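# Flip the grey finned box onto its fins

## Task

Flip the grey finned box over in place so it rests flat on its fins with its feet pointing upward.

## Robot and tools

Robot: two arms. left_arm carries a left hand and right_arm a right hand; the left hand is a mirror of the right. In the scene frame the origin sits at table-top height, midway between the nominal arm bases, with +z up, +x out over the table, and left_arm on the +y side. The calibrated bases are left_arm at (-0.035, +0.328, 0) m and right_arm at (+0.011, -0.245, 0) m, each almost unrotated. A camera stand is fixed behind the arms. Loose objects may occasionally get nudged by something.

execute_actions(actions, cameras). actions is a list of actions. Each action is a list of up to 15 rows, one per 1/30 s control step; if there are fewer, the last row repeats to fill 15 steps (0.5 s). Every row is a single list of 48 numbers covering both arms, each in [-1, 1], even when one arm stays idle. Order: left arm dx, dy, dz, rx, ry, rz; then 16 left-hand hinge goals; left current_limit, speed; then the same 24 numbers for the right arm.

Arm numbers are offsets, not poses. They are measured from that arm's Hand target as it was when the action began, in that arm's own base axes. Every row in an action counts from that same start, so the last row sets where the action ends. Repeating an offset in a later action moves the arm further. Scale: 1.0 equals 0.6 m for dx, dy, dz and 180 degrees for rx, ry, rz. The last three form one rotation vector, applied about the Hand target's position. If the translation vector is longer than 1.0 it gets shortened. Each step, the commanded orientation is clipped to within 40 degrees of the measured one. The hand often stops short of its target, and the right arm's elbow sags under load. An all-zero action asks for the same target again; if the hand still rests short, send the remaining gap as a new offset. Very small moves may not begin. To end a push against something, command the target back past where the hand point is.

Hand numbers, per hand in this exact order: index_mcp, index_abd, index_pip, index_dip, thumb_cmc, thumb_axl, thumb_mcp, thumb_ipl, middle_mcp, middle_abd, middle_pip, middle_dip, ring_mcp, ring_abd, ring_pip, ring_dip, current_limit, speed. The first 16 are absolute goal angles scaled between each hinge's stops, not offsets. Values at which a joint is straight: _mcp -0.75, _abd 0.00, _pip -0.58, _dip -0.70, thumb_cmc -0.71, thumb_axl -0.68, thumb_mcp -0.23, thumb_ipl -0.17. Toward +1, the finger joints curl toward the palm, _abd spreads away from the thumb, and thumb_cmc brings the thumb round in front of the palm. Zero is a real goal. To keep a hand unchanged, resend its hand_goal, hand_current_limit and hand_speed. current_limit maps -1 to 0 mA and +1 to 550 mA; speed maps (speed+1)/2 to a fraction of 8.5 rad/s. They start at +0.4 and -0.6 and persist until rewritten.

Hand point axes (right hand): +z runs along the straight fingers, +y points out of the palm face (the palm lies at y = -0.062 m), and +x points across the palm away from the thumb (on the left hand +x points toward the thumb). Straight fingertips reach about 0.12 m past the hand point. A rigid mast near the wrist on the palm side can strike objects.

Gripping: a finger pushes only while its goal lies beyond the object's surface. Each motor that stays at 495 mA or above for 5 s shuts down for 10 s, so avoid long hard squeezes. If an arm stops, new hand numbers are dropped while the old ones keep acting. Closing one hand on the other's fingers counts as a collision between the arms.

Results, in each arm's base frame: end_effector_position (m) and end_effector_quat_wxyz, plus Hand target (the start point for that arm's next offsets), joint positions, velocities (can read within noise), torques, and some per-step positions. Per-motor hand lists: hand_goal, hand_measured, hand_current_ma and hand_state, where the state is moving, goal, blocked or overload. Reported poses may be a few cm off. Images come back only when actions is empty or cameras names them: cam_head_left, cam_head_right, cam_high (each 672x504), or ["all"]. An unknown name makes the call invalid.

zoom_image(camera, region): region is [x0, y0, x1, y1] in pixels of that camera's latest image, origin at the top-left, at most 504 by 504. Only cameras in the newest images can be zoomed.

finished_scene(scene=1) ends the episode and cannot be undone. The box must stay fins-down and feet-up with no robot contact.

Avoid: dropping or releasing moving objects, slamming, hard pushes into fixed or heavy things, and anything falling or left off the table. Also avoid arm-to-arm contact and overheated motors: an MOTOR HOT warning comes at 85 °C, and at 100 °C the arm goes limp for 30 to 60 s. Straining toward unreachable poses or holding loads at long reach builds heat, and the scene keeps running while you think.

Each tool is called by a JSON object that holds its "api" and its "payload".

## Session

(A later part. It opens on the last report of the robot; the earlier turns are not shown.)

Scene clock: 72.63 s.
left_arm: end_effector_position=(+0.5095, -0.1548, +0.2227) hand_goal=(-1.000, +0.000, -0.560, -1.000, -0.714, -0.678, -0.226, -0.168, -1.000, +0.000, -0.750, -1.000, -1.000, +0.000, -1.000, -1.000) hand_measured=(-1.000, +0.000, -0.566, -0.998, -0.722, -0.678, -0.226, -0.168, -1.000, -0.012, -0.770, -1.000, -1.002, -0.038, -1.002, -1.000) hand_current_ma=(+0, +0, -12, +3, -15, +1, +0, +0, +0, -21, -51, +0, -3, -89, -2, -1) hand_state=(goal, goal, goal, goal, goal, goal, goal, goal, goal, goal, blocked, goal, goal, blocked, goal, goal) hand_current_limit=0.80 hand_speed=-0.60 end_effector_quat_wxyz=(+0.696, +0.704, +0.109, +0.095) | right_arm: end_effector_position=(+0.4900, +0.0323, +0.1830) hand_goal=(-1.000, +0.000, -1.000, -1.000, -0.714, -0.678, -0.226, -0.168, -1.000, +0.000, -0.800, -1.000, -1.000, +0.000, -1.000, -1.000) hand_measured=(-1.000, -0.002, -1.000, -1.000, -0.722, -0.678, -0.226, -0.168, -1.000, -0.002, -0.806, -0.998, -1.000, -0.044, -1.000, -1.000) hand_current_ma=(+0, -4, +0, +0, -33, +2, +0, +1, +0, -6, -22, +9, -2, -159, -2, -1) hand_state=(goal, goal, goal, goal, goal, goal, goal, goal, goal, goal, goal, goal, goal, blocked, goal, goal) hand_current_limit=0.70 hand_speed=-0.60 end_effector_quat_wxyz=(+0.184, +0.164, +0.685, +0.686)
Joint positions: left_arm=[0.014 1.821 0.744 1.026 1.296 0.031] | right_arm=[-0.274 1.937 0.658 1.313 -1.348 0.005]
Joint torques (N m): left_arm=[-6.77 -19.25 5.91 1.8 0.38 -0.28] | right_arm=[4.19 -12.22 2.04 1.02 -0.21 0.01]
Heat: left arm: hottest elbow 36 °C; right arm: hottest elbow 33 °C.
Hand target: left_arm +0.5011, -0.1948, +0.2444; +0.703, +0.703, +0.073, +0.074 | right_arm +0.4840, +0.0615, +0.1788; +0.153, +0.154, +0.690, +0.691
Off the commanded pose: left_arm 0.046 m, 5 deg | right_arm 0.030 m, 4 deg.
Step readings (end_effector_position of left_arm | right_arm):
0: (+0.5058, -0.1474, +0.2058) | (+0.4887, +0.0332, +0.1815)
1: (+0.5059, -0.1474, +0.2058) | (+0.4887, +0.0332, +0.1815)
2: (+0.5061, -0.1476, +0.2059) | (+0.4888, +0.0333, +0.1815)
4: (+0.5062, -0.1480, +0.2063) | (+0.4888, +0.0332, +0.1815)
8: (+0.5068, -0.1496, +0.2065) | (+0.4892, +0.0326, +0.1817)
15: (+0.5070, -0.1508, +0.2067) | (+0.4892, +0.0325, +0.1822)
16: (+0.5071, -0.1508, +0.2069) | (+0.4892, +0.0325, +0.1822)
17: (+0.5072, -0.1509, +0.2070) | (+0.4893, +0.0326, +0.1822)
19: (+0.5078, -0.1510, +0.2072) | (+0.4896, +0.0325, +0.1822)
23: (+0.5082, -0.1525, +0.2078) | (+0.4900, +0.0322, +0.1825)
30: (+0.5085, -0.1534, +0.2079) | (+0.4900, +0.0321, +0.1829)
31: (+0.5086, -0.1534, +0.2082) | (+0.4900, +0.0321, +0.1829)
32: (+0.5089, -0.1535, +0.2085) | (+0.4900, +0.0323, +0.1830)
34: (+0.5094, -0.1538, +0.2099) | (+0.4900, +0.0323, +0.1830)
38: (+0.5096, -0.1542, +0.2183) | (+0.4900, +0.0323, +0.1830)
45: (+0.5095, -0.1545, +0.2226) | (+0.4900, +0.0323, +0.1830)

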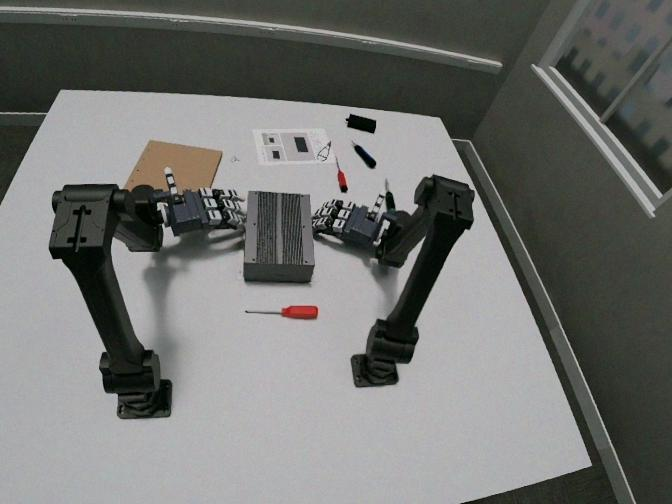

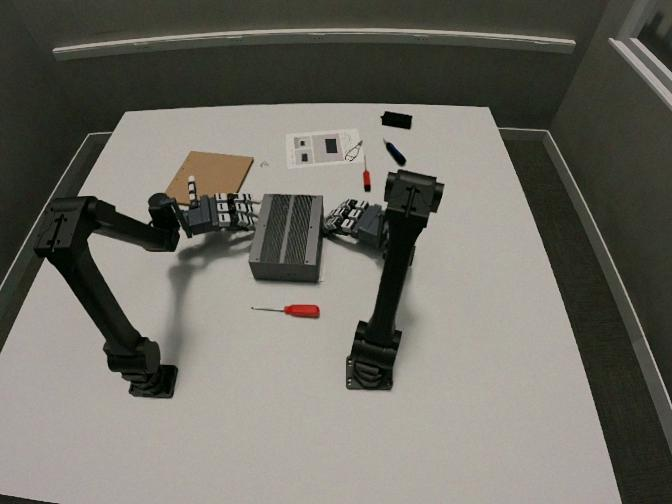

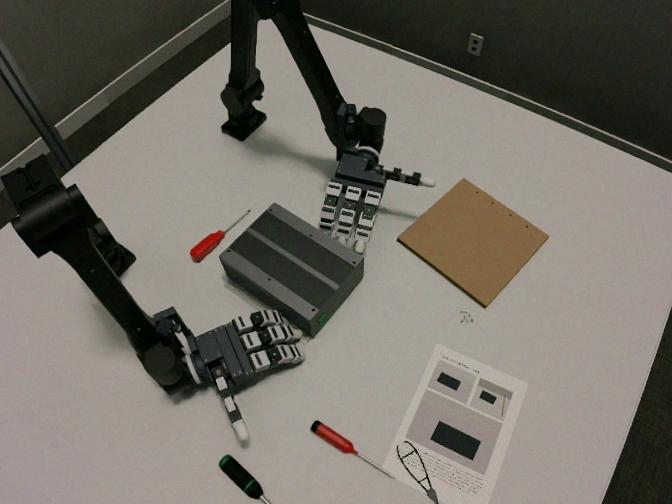

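{"api": "zoom_image", "payload": {"camera": "cam_head_left", "region": [200, 175, 290, 255]}}

{"api": "zoom_image", "payload": {"camera": "cam_head_right", "region": [210, 175, 300, 255]}}

{"api": "zoom_image", "payload": {"camera": "cam_high", "region": [290, 190, 380, 270]}}

Scaled by 5.600.

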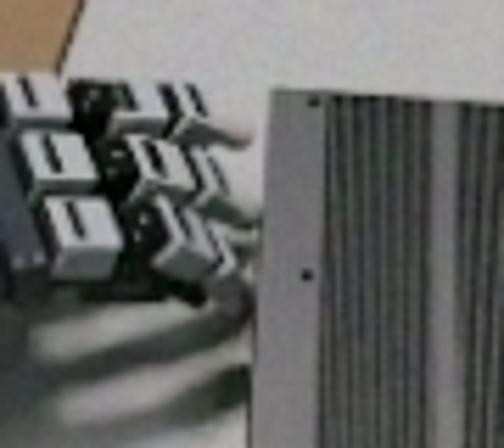

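Scaled by 5.600.

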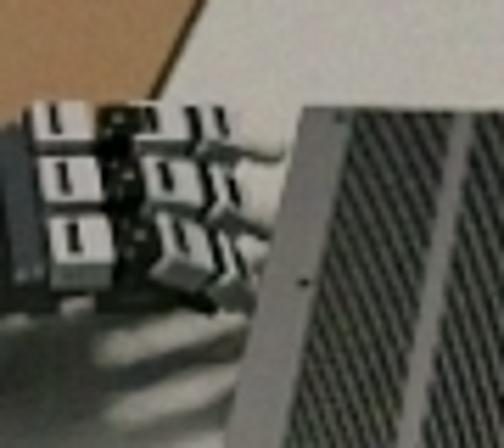

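Scaled by 5.600.

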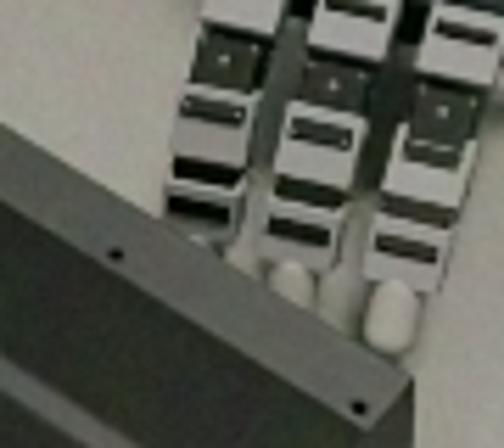

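{"api": "execute_actions", "payload": {"actions": [[[0,-0.017,-0.02,0,0,0,-1,0,-0.56,-1,-0.714,-0.678,-0.226,-0.168,-1,0,-0.75,-1,-1,0,-1,-1,1,-0.6,0,0.025,0.0,0,0,0,-1,0,-1,-1,-0.714,-0.678,-0.226,-0.168,-1,0,-0.75,-1,-1,0,-1,-1,1,-0.6]],[[0,-0.017,0,0,0,0,-1,0,-0.56,-1,-0.714,-0.678,-0.226,-0.168,-1,0,-0.75,-1,-1,0,-1,-1,1,-0.6,0.0,0.025,0,0,0,0,-1,0,-1,-1,-0.714,-0.678,-0.226,-0.168,-1,0,-0.75,-1,-1,0,-1,-1,1,-0.6]]], "cameras": ["all"]}}

{"api": "zoom_image", "payload": {"camera": "cam_head_left", "region": [180, 170, 360, 310]}}

Scene clock: 77.03 s.
left_arm: end_effector_position=(+0.5136, -0.1590, +0.2234) hand_goal=(-1.000, +0.000, -0.560, -1.000, -0.714, -0.678, -0.226, -0.168, -1.000, +0.000, -0.750, -1.000, -1.000, +0.000, -1.000, -1.000) hand_measured=(-1.000, +0.000, -0.566, -0.998, -0.722, -0.678, -0.226, -0.168, -1.000, -0.016, -0.780, -1.000, -1.002, -0.038, -1.002, -1.000) hand_current_ma=(+0, +0, -12, +3, -15, +1, +0, +0, +0, -29, -77, +0, -3, -89, -2, -1) hand_state=(goal, goal, goal, goal, goal, goal, goal, goal, goal, goal, blocked, goal, goal, blocked, goal, goal) hand_current_limit=1.00 hand_speed=-0.60 end_effector_quat_wxyz=(+0.693, +0.703, +0.115, +0.111) | right_arm: end_effector_position=(+0.4940, +0.0380, +0.1860) hand_goal=(-1.000, +0.000, -1.000, -1.000, -0.714, -0.678, -0.226, -0.168, -1.000, +0.000, -0.750, -1.000, -1.000, +0.000, -1.000, -1.000) hand_measured=(-1.000, -0.002, -1.000, -1.000, -0.724, -0.678, -0.226, -0.168, -1.000, -0.002, -0.756, -0.998, -1.002, -0.114, -1.002, -1.000) hand_current_ma=(+0, -4, +0, +0, -33, +2, +0, +1, +0, -6, -23, +9, -5, -444, -4, -2) hand_state=(goal, goal, goal, goal, goal, goal, goal, goal, goal, goal, goal, goal, goal, blocked, goal, goal) hand_current_limit=1.00 hand_speed=-0.60 end_effector_quat_wxyz=(+0.214, +0.175, +0.682, +0.677)
Joint positions: left_arm=[0 1.821 0.744 1.032 1.249 0.039] | right_arm=[-0.249 1.925 0.643 1.313 -1.262 -0.025]
Joint torques (N m): left_arm=[-9.47 -17.08 5.87 2.61 0.56 -0.3] | right_arm=[7.53 -12.16 1.73 1.07 -0.98 0.18]
Heat: left arm: hottest elbow 36 °C; right arm: hottest elbow 33 °C.
Hand target: left_arm +0.5012, -0.2151, +0.2324; +0.703, +0.703, +0.073, +0.074 | right_arm +0.4841, +0.0914, +0.1788; +0.153, +0.154, +0.690, +0.691
Off the commanded pose: left_arm 0.058 m, 7 deg | right_arm 0.055 m, 8 deg.
Step readings (end_effector_position of left_arm | right_arm):
0: (+0.5095, -0.1548, +0.2226) | (+0.4900, +0.0323, +0.1830)
1: (+0.5095, -0.1547, +0.2226) | (+0.4901, +0.0323, +0.1830)
2: (+0.5097, -0.1550, +0.2226) | (+0.4903, +0.0327, +0.1830)
4: (+0.5102, -0.1555, +0.2226) | (+0.4908, +0.0328, +0.1829)
8: (+0.5115, -0.1570, +0.2228) | (+0.4917, +0.0344, +0.1844)
15: (+0.5114, -0.1576, +0.2231) | (+0.4917, +0.0350, +0.1849)
16: (+0.5114, -0.1576, +0.2231) | (+0.4918, +0.0351, +0.1849)
17: (+0.5115, -0.1579, +0.2231) | (+0.4918, +0.0355, +0.1848)
19: (+0.5122, -0.1581, +0.2231) | (+0.4925, +0.0360, +0.1851)
23: (+0.5136, -0.1589, +0.2234) | (+0.4939, +0.0378, +0.1857)
30: (+0.5136, -0.1590, +0.2234) | (+0.4940, +0.0380, +0.1860)

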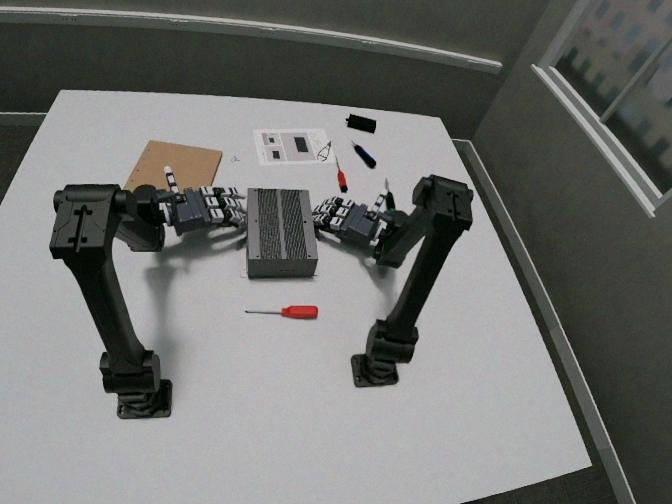

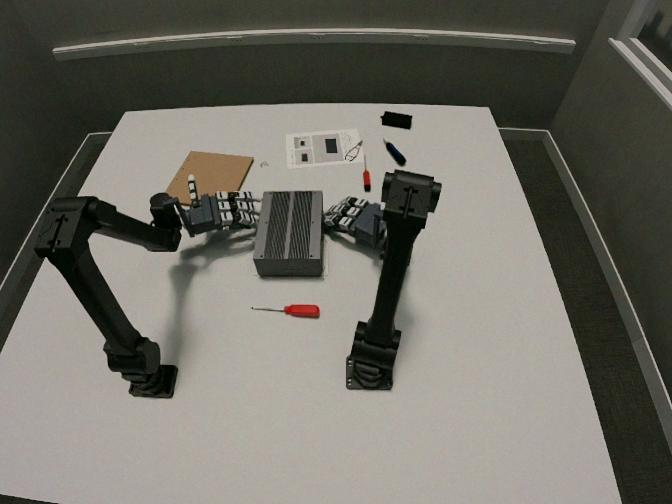

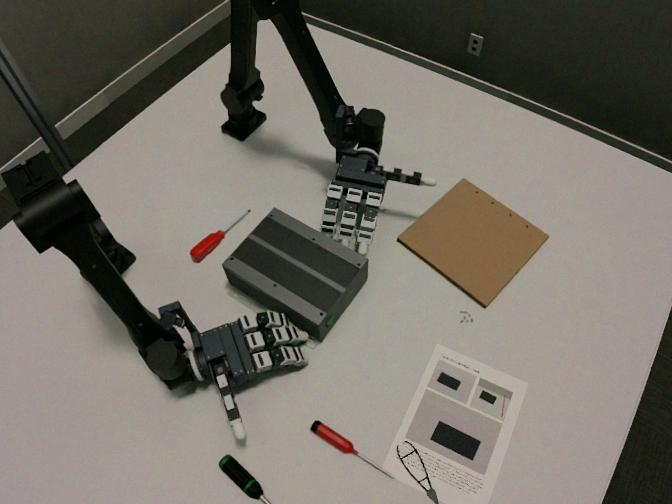

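Scaled by 2.800.

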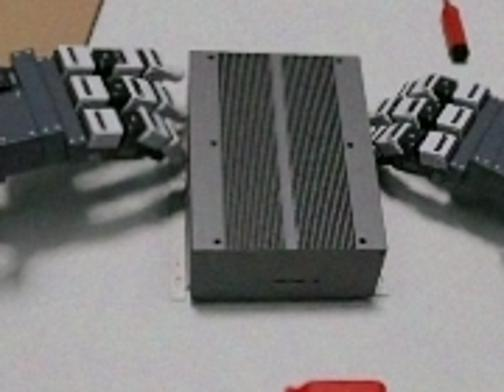

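{"api": "execute_actions", "payload": {"actions": [[[-0.01,0.025,-0.01,0,0,-0.039,-1,0,-0.56,-1,-0.714,-0.678,-0.226,-0.168,-1,0,-0.75,-1,-1,0,-1,-1,1,-0.6,-0.01,-0.05,0.0,0,0,0.044,-1,0,-1,-1,-0.714,-0.678,-0.226,-0.168,-1,0,-0.85,-1,-1,0,-1,-1,1,-0.6]],[[-0.01,0.0,0,0,0,0,-1,0,-0.56,-1,-0.714,-0.678,-0.226,-0.168,-1,0,-0.75,-1,-1,0,-1,-1,1,-0.6,-0.01,0,0,0,0,0,-1,0,-1,-1,-0.714,-0.678,-0.226,-0.168,-1,0,-0.85,-1,-1,0,-1,-1,1,-0.6]]], "cameras": ["all"]}}

{"api": "zoom_image", "payload": {"camera": "cam_head_left", "region": [180, 170, 360, 310]}}

Scene clock: 79.33 s.
left_arm: end_effector_position=(+0.5015, -0.1656, +0.2266) hand_goal=(-1.000, +0.000, -0.560, -1.000, -0.714, -0.678, -0.226, -0.168, -1.000, +0.000, -0.750, -1.000, -1.000, +0.000, -1.000, -1.000) hand_measured=(-1.000, -0.020, -0.598, -1.000, -0.722, -0.678, -0.226, -0.168, -1.000, -0.052, -0.806, -1.000, -1.000, -0.030, -1.000, -1.000) hand_current_ma=(+0, -41, -110, +0, -15, +1, +0, +0, -1, -137, -176, +0, +0, -67, +0, +0) hand_state=(goal, blocked, blocked, goal, goal, goal, goal, goal, goal, blocked, blocked, goal, goal, blocked, goal, goal) hand_current_limit=1.00 hand_speed=-0.60 end_effector_quat_wxyz=(+0.701, +0.707, +0.059, +0.077) | right_arm: end_effector_position=(+0.4769, +0.0384, +0.1866) hand_goal=(-1.000, +0.000, -1.000, -1.000, -0.714, -0.678, -0.226, -0.168, -1.000, +0.000, -0.850, -1.000, -1.000, +0.000, -1.000, -1.000) hand_measured=(-1.000, -0.002, -1.000, -1.000, -0.724, -0.678, -0.226, -0.168, -1.000, -0.022, -0.870, -1.000, -1.002, -0.204, -1.000, -1.000) hand_current_ma=(+0, -4, +0, +0, -33, +2, +0, +1, +0, -75, -77, -1, -3, -550, -2, -1) hand_state=(goal, goal, goal, goal, goal, goal, goal, goal, goal, blocked, goal, goal, goal, blocked, goal, goal) hand_current_limit=1.00 hand_speed=-0.60 end_effector_quat_wxyz=(+0.153, +0.109, +0.698, +0.691)
Joint positions: left_arm=[0.004 1.839 0.778 1.032 1.383 0.054] | right_arm=[-0.285 1.931 0.684 1.266 -1.483 -0.045]
Joint torques (N m): left_arm=[-5.6 -15.91 5.34 1.69 1.98 -0.26] | right_arm=[2.67 -11.05 2.51 0.61 -1.26 0.24]
Heat: left arm: hottest elbow 36 °C; right arm: hottest elbow 33 °C.
Hand target: left_arm +0.4891, -0.2002, +0.2264; +0.706, +0.707, +0.030, +0.031 | right_arm +0.4720, +0.0614, +0.1789; +0.105, +0.105, +0.699, +0.699
Off the commanded pose: left_arm 0.037 m, 6 deg | right_arm 0.025 m, 6 deg.
Step readings (end_effector_position of left_arm | right_arm):
0: (+0.5136, -0.1590, +0.2234) | (+0.4940, +0.0380, +0.1860)
1: (+0.5132, -0.1592, +0.2234) | (+0.4933, +0.0386, +0.1860)
2: (+0.5110, -0.1603, +0.2239) | (+0.4909, +0.0403, +0.1865)
4: (+0.5068, -0.1621, +0.2254) | (+0.4849, +0.0428, +0.1877)
8: (+0.5022, -0.1648, +0.2259) | (+0.4767, +0.0390, +0.1868)
15: (+0.5014, -0.1655, +0.2265) | (+0.4774, +0.0383, +0.1869)
16: (+0.5015, -0.1655, +0.2266) | (+0.4775, +0.0383, +0.1868)
17: (+0.5015, -0.1655, +0.2266) | (+0.4775, +0.0383, +0.1867)
19: (+0.5015, -0.1656, +0.2266) | (+0.4773, +0.0382, +0.1867)
23: (+0.5015, -0.1656, +0.2266) | (+0.4770, +0.0383, +0.1867)
30: (+0.5015, -0.1656, +0.2266) | (+0.4769, +0.0384, +0.1866)

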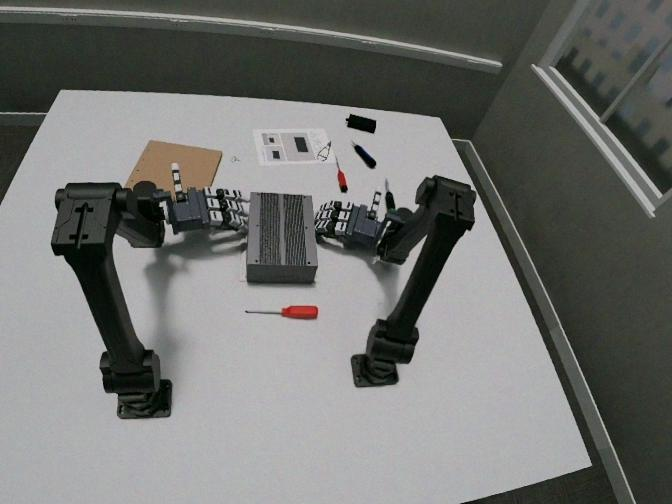

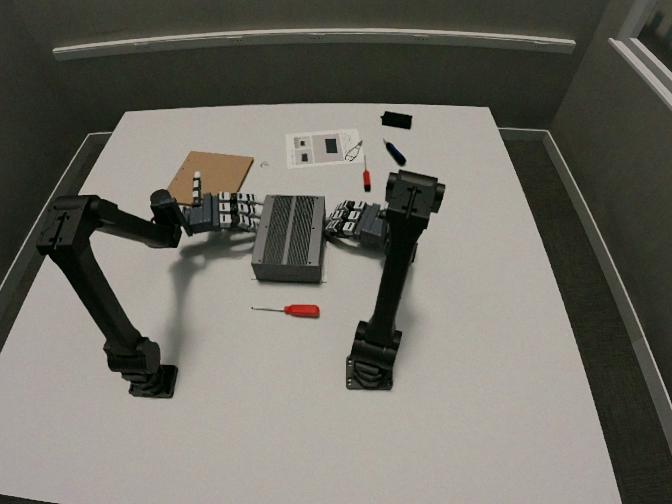

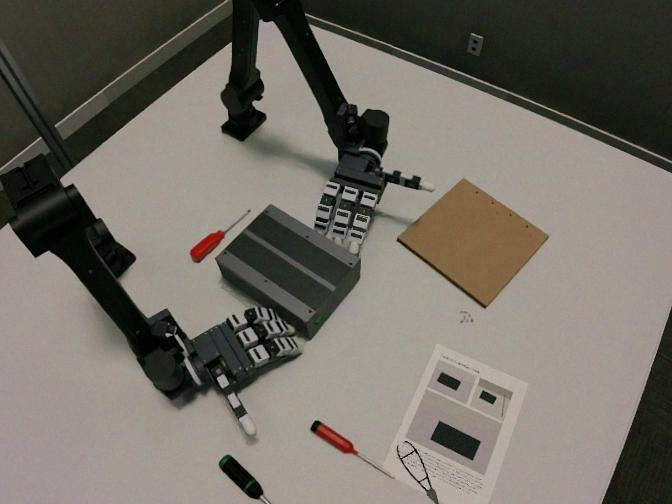

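Scaled by 2.800.

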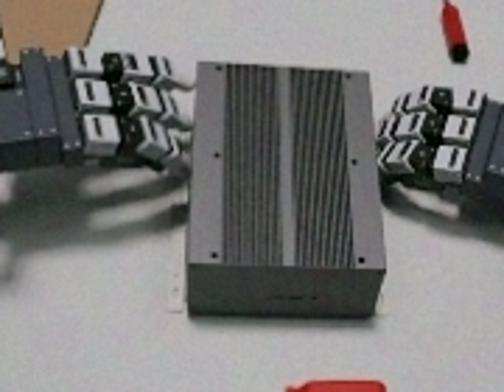

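{"api": "execute_actions", "payload": {"actions": [[[0,0.015,0,0,0,0,-1,0,-0.56,-1,-0.714,-0.678,-0.226,-0.168,-1,0,-0.75,-1,-1,0,-1,-1,1,-0.6,-0.0,-0.085,0.0,0,0,0.0,-1,0,-0.8,-1,-0.714,-0.678,-0.226,-0.168,-1,0,-0.9,-1,-1,0,-1,-1,0.8,-0.6]],[[0,0.0,0,0,0,0,-1,0,-0.56,-1,-0.714,-0.678,-0.226,-0.168,-1,0,-0.75,-1,-1,0,-1,-1,1,-0.6,0,0.03,0,0,0,0,-1,0,-0.8,-1,-0.714,-0.678,-0.226,-0.168,-1,0,-0.9,-1,-1,0,-1,-1,0.8,-0.6]]], "cameras": ["all"]}}

{"api": "zoom_image", "payload": {"camera": "cam_high", "region": [180, 200, 380, 400]}}

Scene clock: 81.07 s.
left_arm: end_effector_position=(+0.4951, -0.1705, +0.2268) hand_goal=(-1.000, +0.000, -0.560, -1.000, -0.714, -0.678, -0.226, -0.168, -1.000, +0.000, -0.750, -1.000, -1.000, +0.000, -1.000, -1.000) hand_measured=(-1.000, -0.036, -0.596, -1.000, -0.722, -0.678, -0.226, -0.168, -1.000, -0.052, -0.794, -1.000, -1.000, -0.002, -1.000, -1.000) hand_current_ma=(+0, -85, -100, +0, -15, +1, +0, +0, -1, -135, -128, +0, +0, -4, +0, +0) hand_state=(goal, blocked, blocked, goal, goal, goal, goal, goal, goal, blocked, blocked, goal, goal, goal, goal, goal) hand_current_limit=1.00 hand_speed=-0.60 end_effector_quat_wxyz=(+0.703, +0.707, +0.045, +0.063) | right_arm: end_effector_position=(+0.4699, +0.0212, +0.1853) hand_goal=(-1.000, +0.000, -0.800, -1.000, -0.714, -0.678, -0.226, -0.168, -1.000, +0.000, -0.900, -1.000, -1.000, +0.000, -1.000, -1.000) hand_measured=(-1.000, -0.002, -0.806, -1.000, -0.724, -0.678, -0.226, -0.168, -1.000, -0.004, -0.900, -1.000, -1.000, -0.012, -1.000, -1.000) hand_current_ma=(+0, -4, -23, +0, -35, +2, +0, +1, +0, -9, +1, -1, -2, -37, -2, -1) hand_state=(goal, goal, goal, goal, goal, goal, goal, goal, goal, goal, goal, goal, goal, goal, goal, goal) hand_current_limit=0.80 hand_speed=-0.60 end_effector_quat_wxyz=(+0.131, +0.112, +0.698, +0.695)
Joint positions: left_arm=[-0.003 1.839 0.778 1.032 1.414 0.054] | right_arm=[-0.331 1.931 0.685 1.261 -1.557 -0.013]
Joint torques (N m): left_arm=[-3.49 -16.21 5.42 1.65 1.35 -0.21] | right_arm=[1.49 -10.46 3.3 1.22 -0.1 0.11]
Heat: left arm: hottest elbow 36 °C; right arm: hottest elbow 33 °C.
Hand target: left_arm +0.4891, -0.1911, +0.2264; +0.706, +0.707, +0.030, +0.031 | right_arm +0.4721, +0.0284, +0.1788; +0.105, +0.106, +0.699, +0.699
Off the commanded pose: left_arm 0.021 m, 4 deg | right_arm 0.010 m, 3 deg.
joint sent to its limit (right arm) — joint 5 (wrist yaw), lower limit. The joint targets still meet the commanded pose.
Step readings (end_effector_position of left_arm | right_arm):
0: (+0.5015, -0.1656, +0.2266) | (+0.4769, +0.0384, +0.1866)
1: (+0.5015, -0.1654, +0.2266) | (+0.4768, +0.0381, +0.1866)
2: (+0.5012, -0.1653, +0.2266) | (+0.4758, +0.0369, +0.1866)
4: (+0.4992, -0.1661, +0.2267) | (+0.4715, +0.0325, +0.1865)
8: (+0.4958, -0.1691, +0.2268) | (+0.4694, +0.0203, +0.1857)
15: (+0.4951, -0.1705, +0.2268) | (+0.4699, +0.0142, +0.1854)
16: (+0.4951, -0.1705, +0.2268) | (+0.4700, +0.0142, +0.1854)
17: (+0.4951, -0.1705, +0.2268) | (+0.4700, +0.0142, +0.1854)
19: (+0.4951, -0.1705, +0.2268) | (+0.4700, +0.0156, +0.1853)
23: (+0.4951, -0.1705, +0.2268) | (+0.4699, +0.0211, +0.1853)
30: (+0.4951, -0.1705, +0.2268) | (+0.4699, +0.0212, +0.1853)

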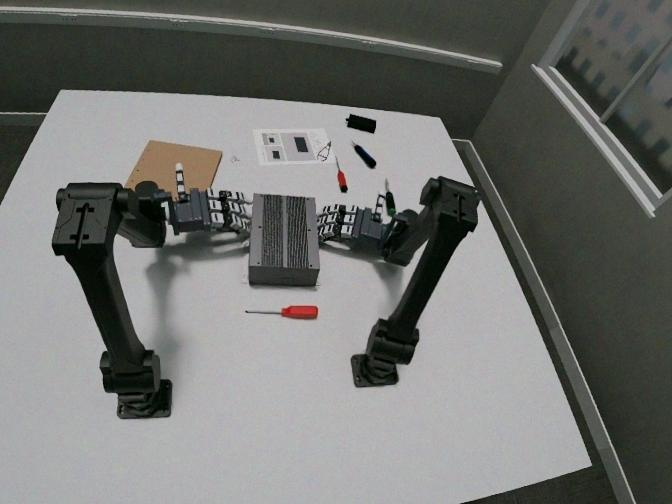

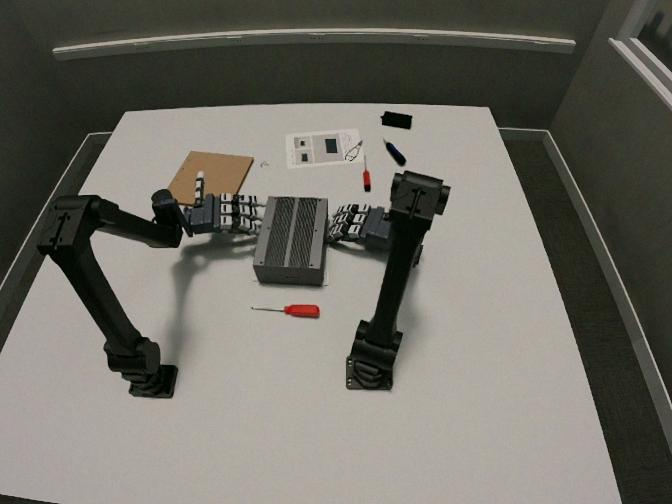

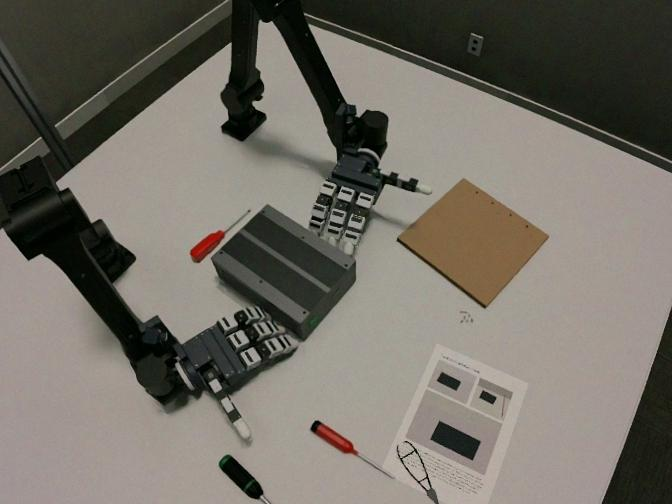

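Scaled by 2.520.

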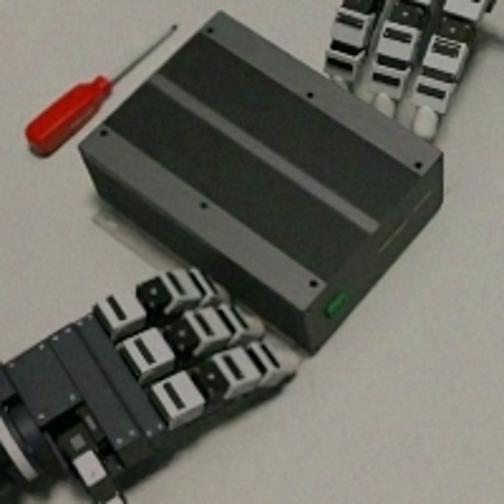

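{"api": "execute_actions", "payload": {"actions": [[[0,0.0,0,0,0,0,-1,0,-0.56,-1,-0.714,-0.678,-0.226,-0.168,-1,0,-0.75,-1,-1,0,-1,-1,1,-0.6,-0.0,-0.06,0.0,0,0,-0.028,-1,0.28,-0.69,-1,-0.714,-0.678,-0.226,-0.168,-1,0.28,-0.72,-1,-1,0.28,-1,-1,0.8,-0.6]],[[0,0.0,0,0,0,0,-1,0,-0.56,-1,-0.714,-0.678,-0.226,-0.168,-1,0,-0.75,-1,-1,0,-1,-1,1,-0.6,0.02,0.0,0,0,0,0,-1,0.28,-0.69,-1,-0.714,-0.678,-0.226,-0.168,-1,0.28,-0.72,-1,-1,0.28,-1,-1,0.8,-0.6]]], "cameras": ["all"]}}

{"api": "zoom_image", "payload": {"camera": "cam_high", "region": [180, 200, 380, 400]}}

{"api": "zoom_image", "payload": {"camera": "cam_head_left", "region": [180, 170, 380, 310]}}

Scene clock: 84.40 s.
left_arm: end_effector_position=(+0.4951, -0.1705, +0.2268) hand_goal=(-1.000, +0.000, -0.560, -1.000, -0.714, -0.678, -0.226, -0.168, -1.000, +0.000, -0.750, -1.000, -1.000, +0.000, -1.000, -1.000) hand_measured=(-1.000, -0.036, -0.596, -1.000, -0.722, -0.678, -0.226, -0.168, -1.000, -0.052, -0.794, -1.000, -1.000, -0.002, -1.000, -1.000) hand_current_ma=(+0, -85, -100, +0, -15, +1, +0, +0, -1, -135, -128, +0, +0, -4, +0, +0) hand_state=(goal, blocked, blocked, goal, goal, goal, goal, goal, goal, blocked, blocked, goal, goal, goal, goal, goal) hand_current_limit=1.00 hand_speed=-0.60 end_effector_quat_wxyz=(+0.703, +0.707, +0.045, +0.063) | right_arm: end_effector_position=(+0.4740, -0.0065, +0.1795) hand_goal=(-1.000, +0.280, -0.690, -1.000, -0.714, -0.678, -0.226, -0.168, -1.000, +0.280, -0.720, -1.000, -1.000, +0.280, -1.000, -1.000) hand_measured=(-1.000, +0.276, -0.698, -1.000, -0.724, -0.678, -0.226, -0.168, -1.000, +0.276, -0.726, -1.000, -1.000, +0.276, -1.000, -1.000) hand_current_ma=(+0, -12, -26, +0, -36, +2, +0, +1, +0, -13, -24, -1, -1, -13, -1, -1) hand_state=(goal, goal, goal, goal, goal, goal, goal, goal, goal, goal, goal, goal, goal, goal, goal, goal) hand_current_limit=0.80 hand_speed=-0.60 end_effector_quat_wxyz=(+0.141, +0.140, +0.693, +0.693)
Joint positions: left_arm=[-0.003 1.839 0.778 1.032 1.414 0.054] | right_arm=[-0.387 1.947 0.691 1.257 -1.557 -0.001]
Joint torques (N m): left_arm=[-3.96 -16.44 5.52 1.65 1.38 -0.22] | right_arm=[1.26 -11.46 5.27 1.17 -0.07 0.1]
Heat: left arm: hottest elbow 36 °C; right arm: hottest elbow 33 °C.
Hand target: left_arm +0.4891, -0.1911, +0.2264; +0.706, +0.707, +0.030, +0.031 | right_arm +0.4840, -0.0075, +0.1788; +0.136, +0.136, +0.694, +0.694
Off the commanded pose: left_arm 0.021 m, 4 deg | right_arm 0.010 m, 1 deg.
joint sent to its limit (right arm) — joint 5 (wrist yaw), lower limit. The joint targets still meet the commanded pose.
Step readings (end_effector_position of left_arm | right_arm):
0: (+0.4951, -0.1705, +0.2268) | (+0.4699, +0.0212, +0.1853)
1: (+0.4951, -0.1705, +0.2268) | (+0.4699, +0.0212, +0.1853)
2: (+0.4951, -0.1705, +0.2268) | (+0.4701, +0.0198, +0.1853)
4: (+0.4951, -0.1705, +0.2268) | (+0.4704, +0.0146, +0.1853)
8: (+0.4951, -0.1705, +0.2268) | (+0.4705, +0.0023, +0.1851)
15: (+0.4951, -0.1705, +0.2268) | (+0.4705, -0.0051, +0.1851)
16: (+0.4951, -0.1705, +0.2268) | (+0.4705, -0.0051, +0.1851)
17: (+0.4951, -0.1705, +0.2268) | (+0.4706, -0.0051, +0.1851)
19: (+0.4951, -0.1705, +0.2268) | (+0.4708, -0.0052, +0.1841)
23: (+0.4951, -0.1705, +0.2268) | (+0.4717, -0.0056, +0.1804)
30: (+0.4951, -0.1705, +0.2268) | (+0.4724, -0.0059, +0.1783)

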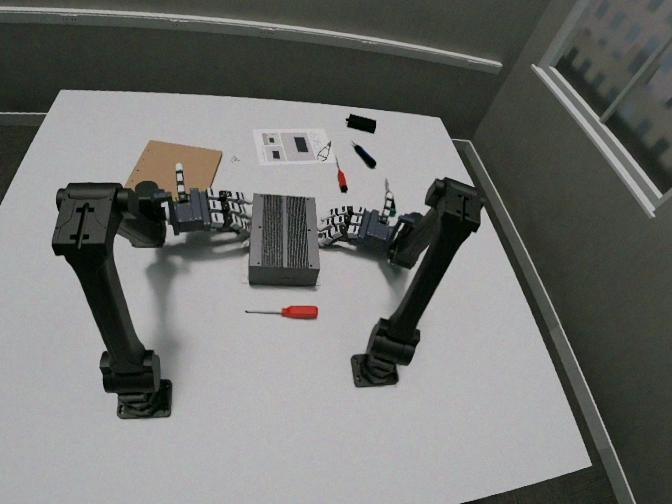

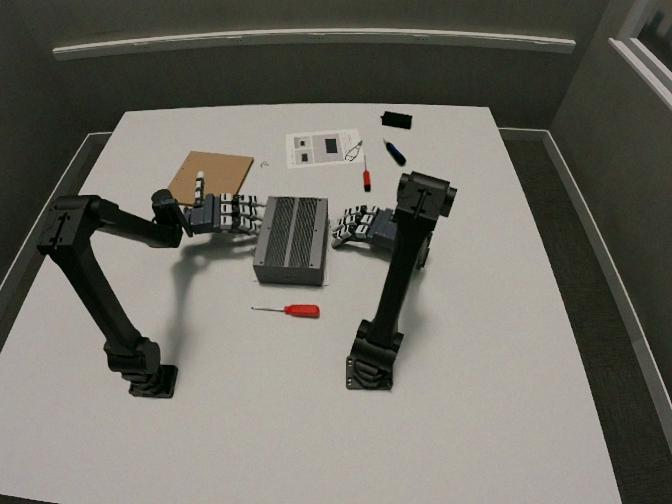

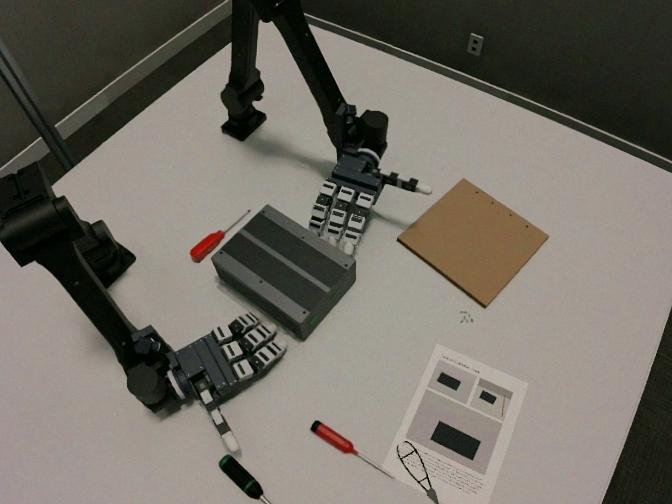

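Scaled by 2.520.

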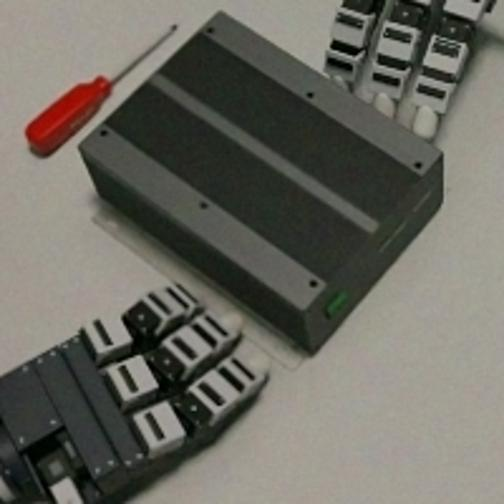

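Scaled by 2.520.

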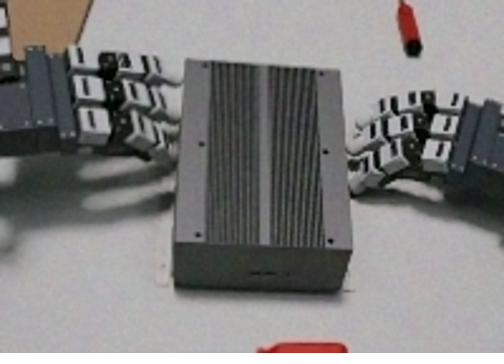

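{"api": "execute_actions", "payload": {"actions": [[[0,0.0,0,0,0,0,-1,0,-0.56,-1,-0.714,-0.678,-0.226,-0.168,-1,0,-0.75,-1,-1,0,-1,-1,1,-0.6,-0.0,0.05,0.005,0,0,0.0,-1,0.28,-0.69,-1,-0.714,-0.678,-0.226,-0.168,-1,0.28,-0.72,-1,-1,0.28,-1,-1,0.8,-0.6]],[[0,-0.02,0,0,0,0,-1,0,-0.56,-1,-0.714,-0.678,-0.226,-0.168,-1,0,-0.75,-1,-1,0,-1,-1,1,-0.6,0.0,0.04,0,0,0,0,-1,0.28,-0.69,-1,-0.714,-0.678,-0.226,-0.168,-1,0.28,-0.72,-1,-1,0.28,-1,-1,0.8,-0.6]]], "cameras": ["all"]}}

{"api": "zoom_image", "payload": {"camera": "cam_high", "region": [180, 200, 380, 400]}}

{"api": "zoom_image", "payload": {"camera": "cam_head_left", "region": [180, 170, 380, 310]}}

Scene clock: 86.23 s.
left_arm: end_effector_position=(+0.4970, -0.1700, +0.2268) hand_goal=(-1.000, +0.000, -0.560, -1.000, -0.714, -0.678, -0.226, -0.168, -1.000, +0.000, -0.750, -1.000, -1.000, +0.000, -1.000, -1.000) hand_measured=(-1.000, -0.026, -0.596, -1.000, -0.722, -0.678, -0.226, -0.168, -1.000, -0.038, -0.794, -1.000, -1.000, -0.002, -1.000, -1.000) hand_current_ma=(+0, -58, -100, +0, -15, +1, +0, +0, +0, -91, -130, +0, +0, -3, +0, +0) hand_state=(goal, blocked, blocked, goal, goal, goal, goal, goal, goal, blocked, blocked, goal, goal, goal, goal, goal) hand_current_limit=1.00 hand_speed=-0.60 end_effector_quat_wxyz=(+0.703, +0.707, +0.050, +0.064) | right_arm: end_effector_position=(+0.4870, +0.0121, +0.1794) hand_goal=(-1.000, +0.280, -0.690, -1.000, -0.714, -0.678, -0.226, -0.168, -1.000, +0.280, -0.720, -1.000, -1.000, +0.280, -1.000, -1.000) hand_measured=(-1.000, +0.276, -0.696, -1.000, -0.724, -0.678, -0.226, -0.168, -1.000, +0.300, -0.744, -1.000, -1.002, +0.326, -1.002, -1.000) hand_current_ma=(+0, -9, -24, +0, -37, +2, +2, +1, -1, +64, -93, -1, -4, +164, -3, -2) hand_state=(goal, goal, goal, goal, goal, goal, goal, goal, goal, goal, blocked, goal, goal, blocked, goal, goal) hand_current_limit=0.80 hand_speed=-0.60 end_effector_quat_wxyz=(+0.153, +0.155, +0.690, +0.690)
Joint positions: left_arm=[-0.003 1.839 0.778 1.032 1.406 0.048] | right_arm=[-0.331 1.945 0.687 1.257 -1.463 0.002]
Joint torques (N m): left_arm=[-6.01 -16.32 5.37 1.91 0.64 -0.23] | right_arm=[4.89 -12.98 2.17 1.66 0.62 0.01]
Heat: left arm: hottest elbow 36 °C; right arm: hottest elbow 33 °C.
Hand target: left_arm +0.4892, -0.2031, +0.2264; +0.706, +0.707, +0.030, +0.031 | right_arm +0.4841, +0.0464, +0.1819; +0.136, +0.136, +0.694, +0.694
Off the commanded pose: left_arm 0.034 m, 4 deg | right_arm 0.035 m, 3 deg.
Step readings (end_effector_position of left_arm | right_arm):
0: (+0.4951, -0.1705, +0.2268) | (+0.4740, -0.0065, +0.1795)
1: (+0.4951, -0.1705, +0.2268) | (+0.4742, -0.0065, +0.1795)
2: (+0.4951, -0.1705, +0.2268) | (+0.4754, -0.0061, +0.1795)
4: (+0.4951, -0.1705, +0.2268) | (+0.4790, -0.0017, +0.1795)
8: (+0.4948, -0.1705, +0.2268) | (+0.4818, +0.0117, +0.1797)
15: (+0.4948, -0.1705, +0.2268) | (+0.4826, +0.0113, +0.1799)
16: (+0.4949, -0.1705, +0.2268) | (+0.4829, +0.0113, +0.1799)
17: (+0.4950, -0.1705, +0.2268) | (+0.4838, +0.0115, +0.1799)
19: (+0.4955, -0.1704, +0.2267) | (+0.4851, +0.0119, +0.1798)
23: (+0.4964, -0.1702, +0.2267) | (+0.4864, +0.0120, +0.1796)
30: (+0.4969, -0.1700, +0.2268) | (+0.4870, +0.0121, +0.1794)

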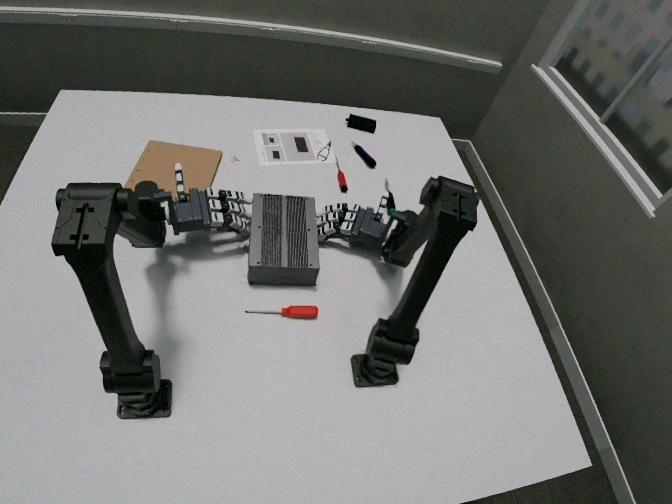

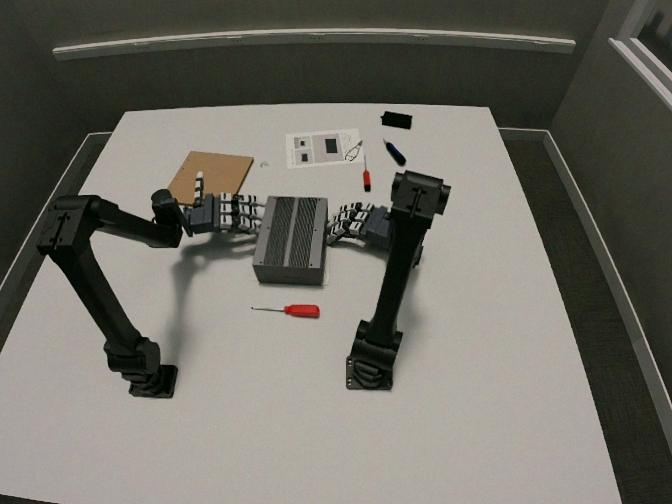

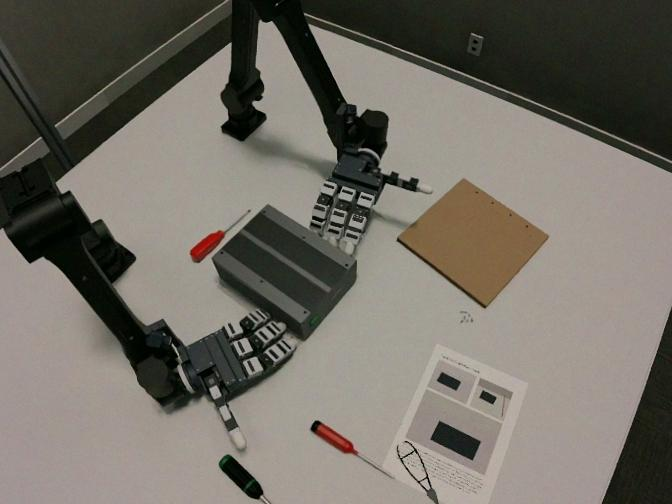

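Scaled by 2.520.

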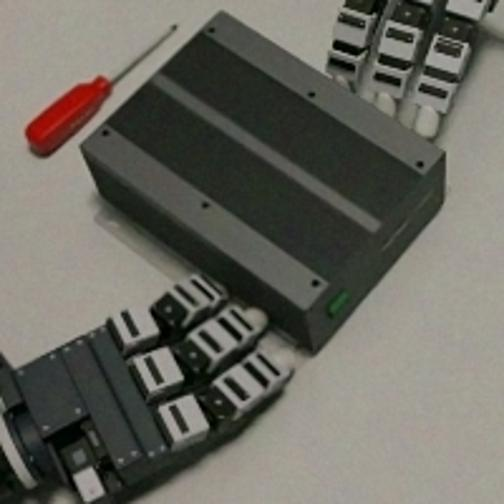

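Scaled by 2.520.

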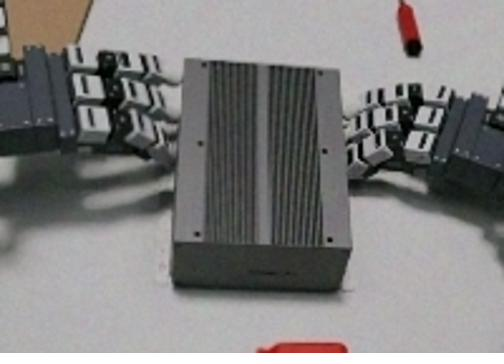

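{"api": "execute_actions", "payload": {"actions": [[[0,-0.03,0.03,0,0,0,-1,0,-0.56,-1,-0.714,-0.678,-0.226,-0.168,-1,0,-0.75,-1,-1,0,-1,-1,1,-0.6,-0.01,0.03,0.0,0,0,0.0,-1,0.2,-0.67,-1,-0.714,-0.678,-0.226,-0.168,-1,0.2,-0.69,-1,-1,0.15,-1,-1,0.8,-0.6]],[[0,-0.0,0.03,0,0,0,-1,0,-0.56,-1,-0.714,-0.678,-0.226,-0.168,-1,0,-0.75,-1,-1,0,-1,-1,1,-0.6,0.0,0.01,0,0,0,0,-1,0.2,-0.67,-1,-0.714,-0.678,-0.226,-0.168,-1,0.2,-0.69,-1,-1,0.15,-1,-1,0.8,-0.6]]], "cameras": ["all"]}}

{"api": "zoom_image", "payload": {"camera": "cam_high", "region": [180, 200, 380, 400]}}

{"api": "zoom_image", "payload": {"camera": "cam_head_left", "region": [180, 170, 380, 310]}}

Scene clock: 88.07 s.
left_arm: end_effector_position=(+0.5082, -0.1689, +0.2321) hand_goal=(-1.000, +0.000, -0.560, -1.000, -0.714, -0.678, -0.226, -0.168, -1.000, +0.000, -0.750, -1.000, -1.000, +0.000, -1.000, -1.000) hand_measured=(-1.000, -0.024, -0.588, -1.000, -0.722, -0.678, -0.226, -0.168, -1.000, -0.044, -0.812, -1.000, -1.002, -0.030, -1.002, -1.000) hand_current_ma=(+0, -53, -71, +0, -16, +1, +0, +0, -1, -108, -196, +0, -3, -70, -2, -1) hand_state=(goal, blocked, blocked, goal, goal, goal, goal, goal, goal, blocked, blocked, goal, goal, blocked, goal, goal) hand_current_limit=1.00 hand_speed=-0.60 end_effector_quat_wxyz=(+0.697, +0.709, +0.082, +0.071) | right_arm: end_effector_position=(+0.4847, +0.0192, +0.1822) hand_goal=(-1.000, +0.200, -0.670, -1.000, -0.714, -0.678, -0.226, -0.168, -1.000, +0.200, -0.690, -1.000, -1.000, +0.150, -1.000, -1.000) hand_measured=(-1.000, +0.202, -0.678, -1.000, -0.724, -0.678, -0.226, -0.168, -1.000, +0.192, -0.702, -1.000, -1.002, +0.172, -1.002, -1.000) hand_current_ma=(+0, +7, -26, +0, -37, +2, +2, +1, -1, -25, -42, -1, -6, +78, -5, -3) hand_state=(goal, goal, goal, goal, goal, goal, goal, goal, goal, goal, goal, goal, goal, blocked, goal, goal) hand_current_limit=0.80 hand_speed=-0.60 end_effector_quat_wxyz=(+0.168, +0.167, +0.687, +0.687)
Joint positions: left_arm=[-0.006 1.803 0.778 0.94 1.347 0.069] | right_arm=[-0.312 1.923 0.656 1.263 -1.405 -0.007]
Joint torques (N m): left_arm=[-8.82 -21.25 6.22 1.81 1.83 -0.49] | right_arm=[6.95 -12.4 2.1 2.15 0.24 0.02]
Heat: left arm: hottest elbow 36 °C; right arm: hottest shoulder 33 °C.
Hand target: left_arm +0.4892, -0.2211, +0.2624; +0.706, +0.707, +0.030, +0.031 | right_arm +0.4780, +0.0705, +0.1818; +0.136, +0.136, +0.694, +0.694
Off the commanded pose: left_arm 0.063 m, 8 deg | right_arm 0.052 m, 5 deg.
Step readings (end_effector_position of left_arm | right_arm):
0: (+0.4971, -0.1700, +0.2268) | (+0.4870, +0.0121, +0.1794)
1: (+0.4972, -0.1700, +0.2269) | (+0.4870, +0.0123, +0.1794)
2: (+0.4976, -0.1703, +0.2276) | (+0.4869, +0.0127, +0.1792)
4: (+0.5000, -0.1705, +0.2293) | (+0.4864, +0.0133, +0.1792)
8: (+0.5034, -0.1696, +0.2293) | (+0.4846, +0.0158, +0.1808)
15: (+0.5049, -0.1693, +0.2295) | (+0.4845, +0.0170, +0.1815)
16: (+0.5050, -0.1692, +0.2295) | (+0.4846, +0.0170, +0.1815)
17: (+0.5052, -0.1692, +0.2298) | (+0.4845, +0.0171, +0.1813)
19: (+0.5062, -0.1690, +0.2308) | (+0.4844, +0.0173, +0.1815)
23: (+0.5078, -0.1688, +0.2316) | (+0.4845, +0.0188, +0.1819)
30: (+0.5082, -0.1689, +0.2319) | (+0.4847, +0.0192, +0.1822)

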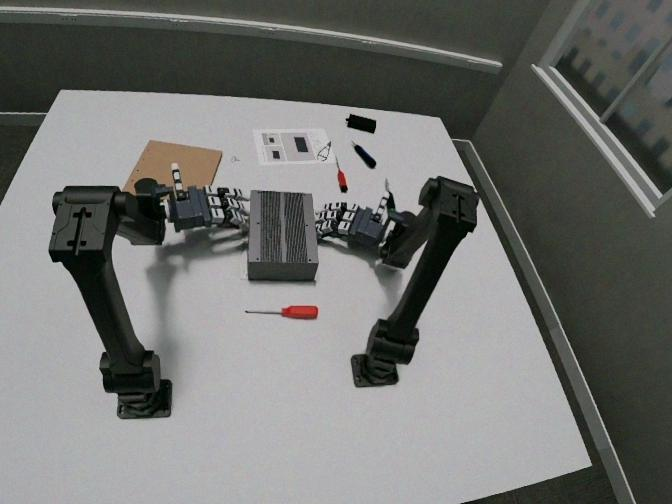

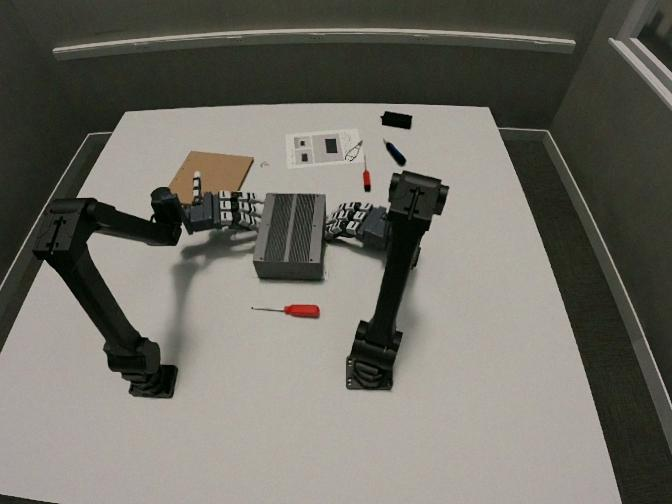

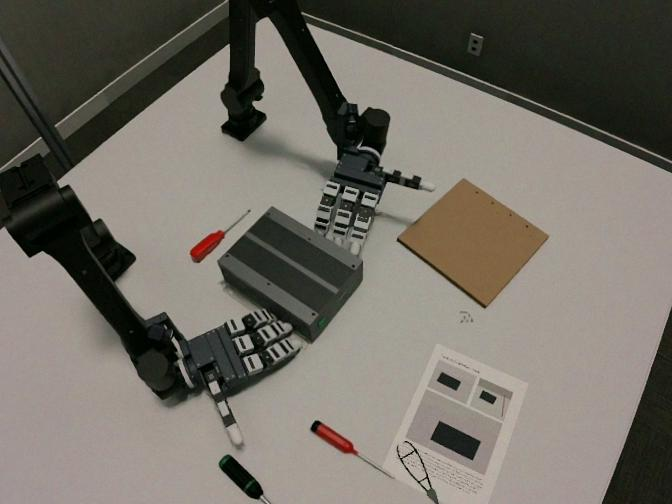

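Scaled by 2.520.

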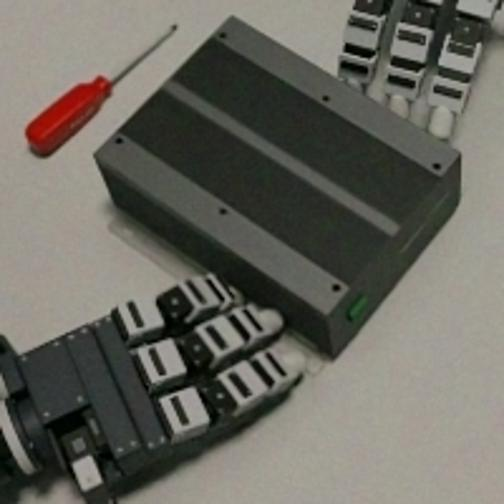

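Scaled by 2.520.

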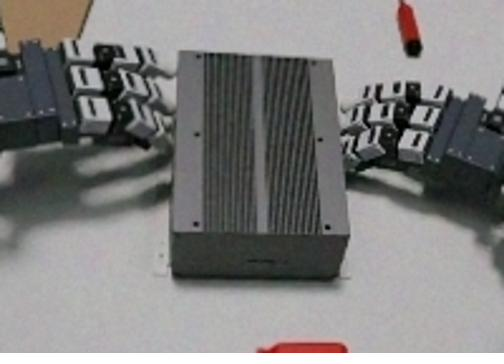

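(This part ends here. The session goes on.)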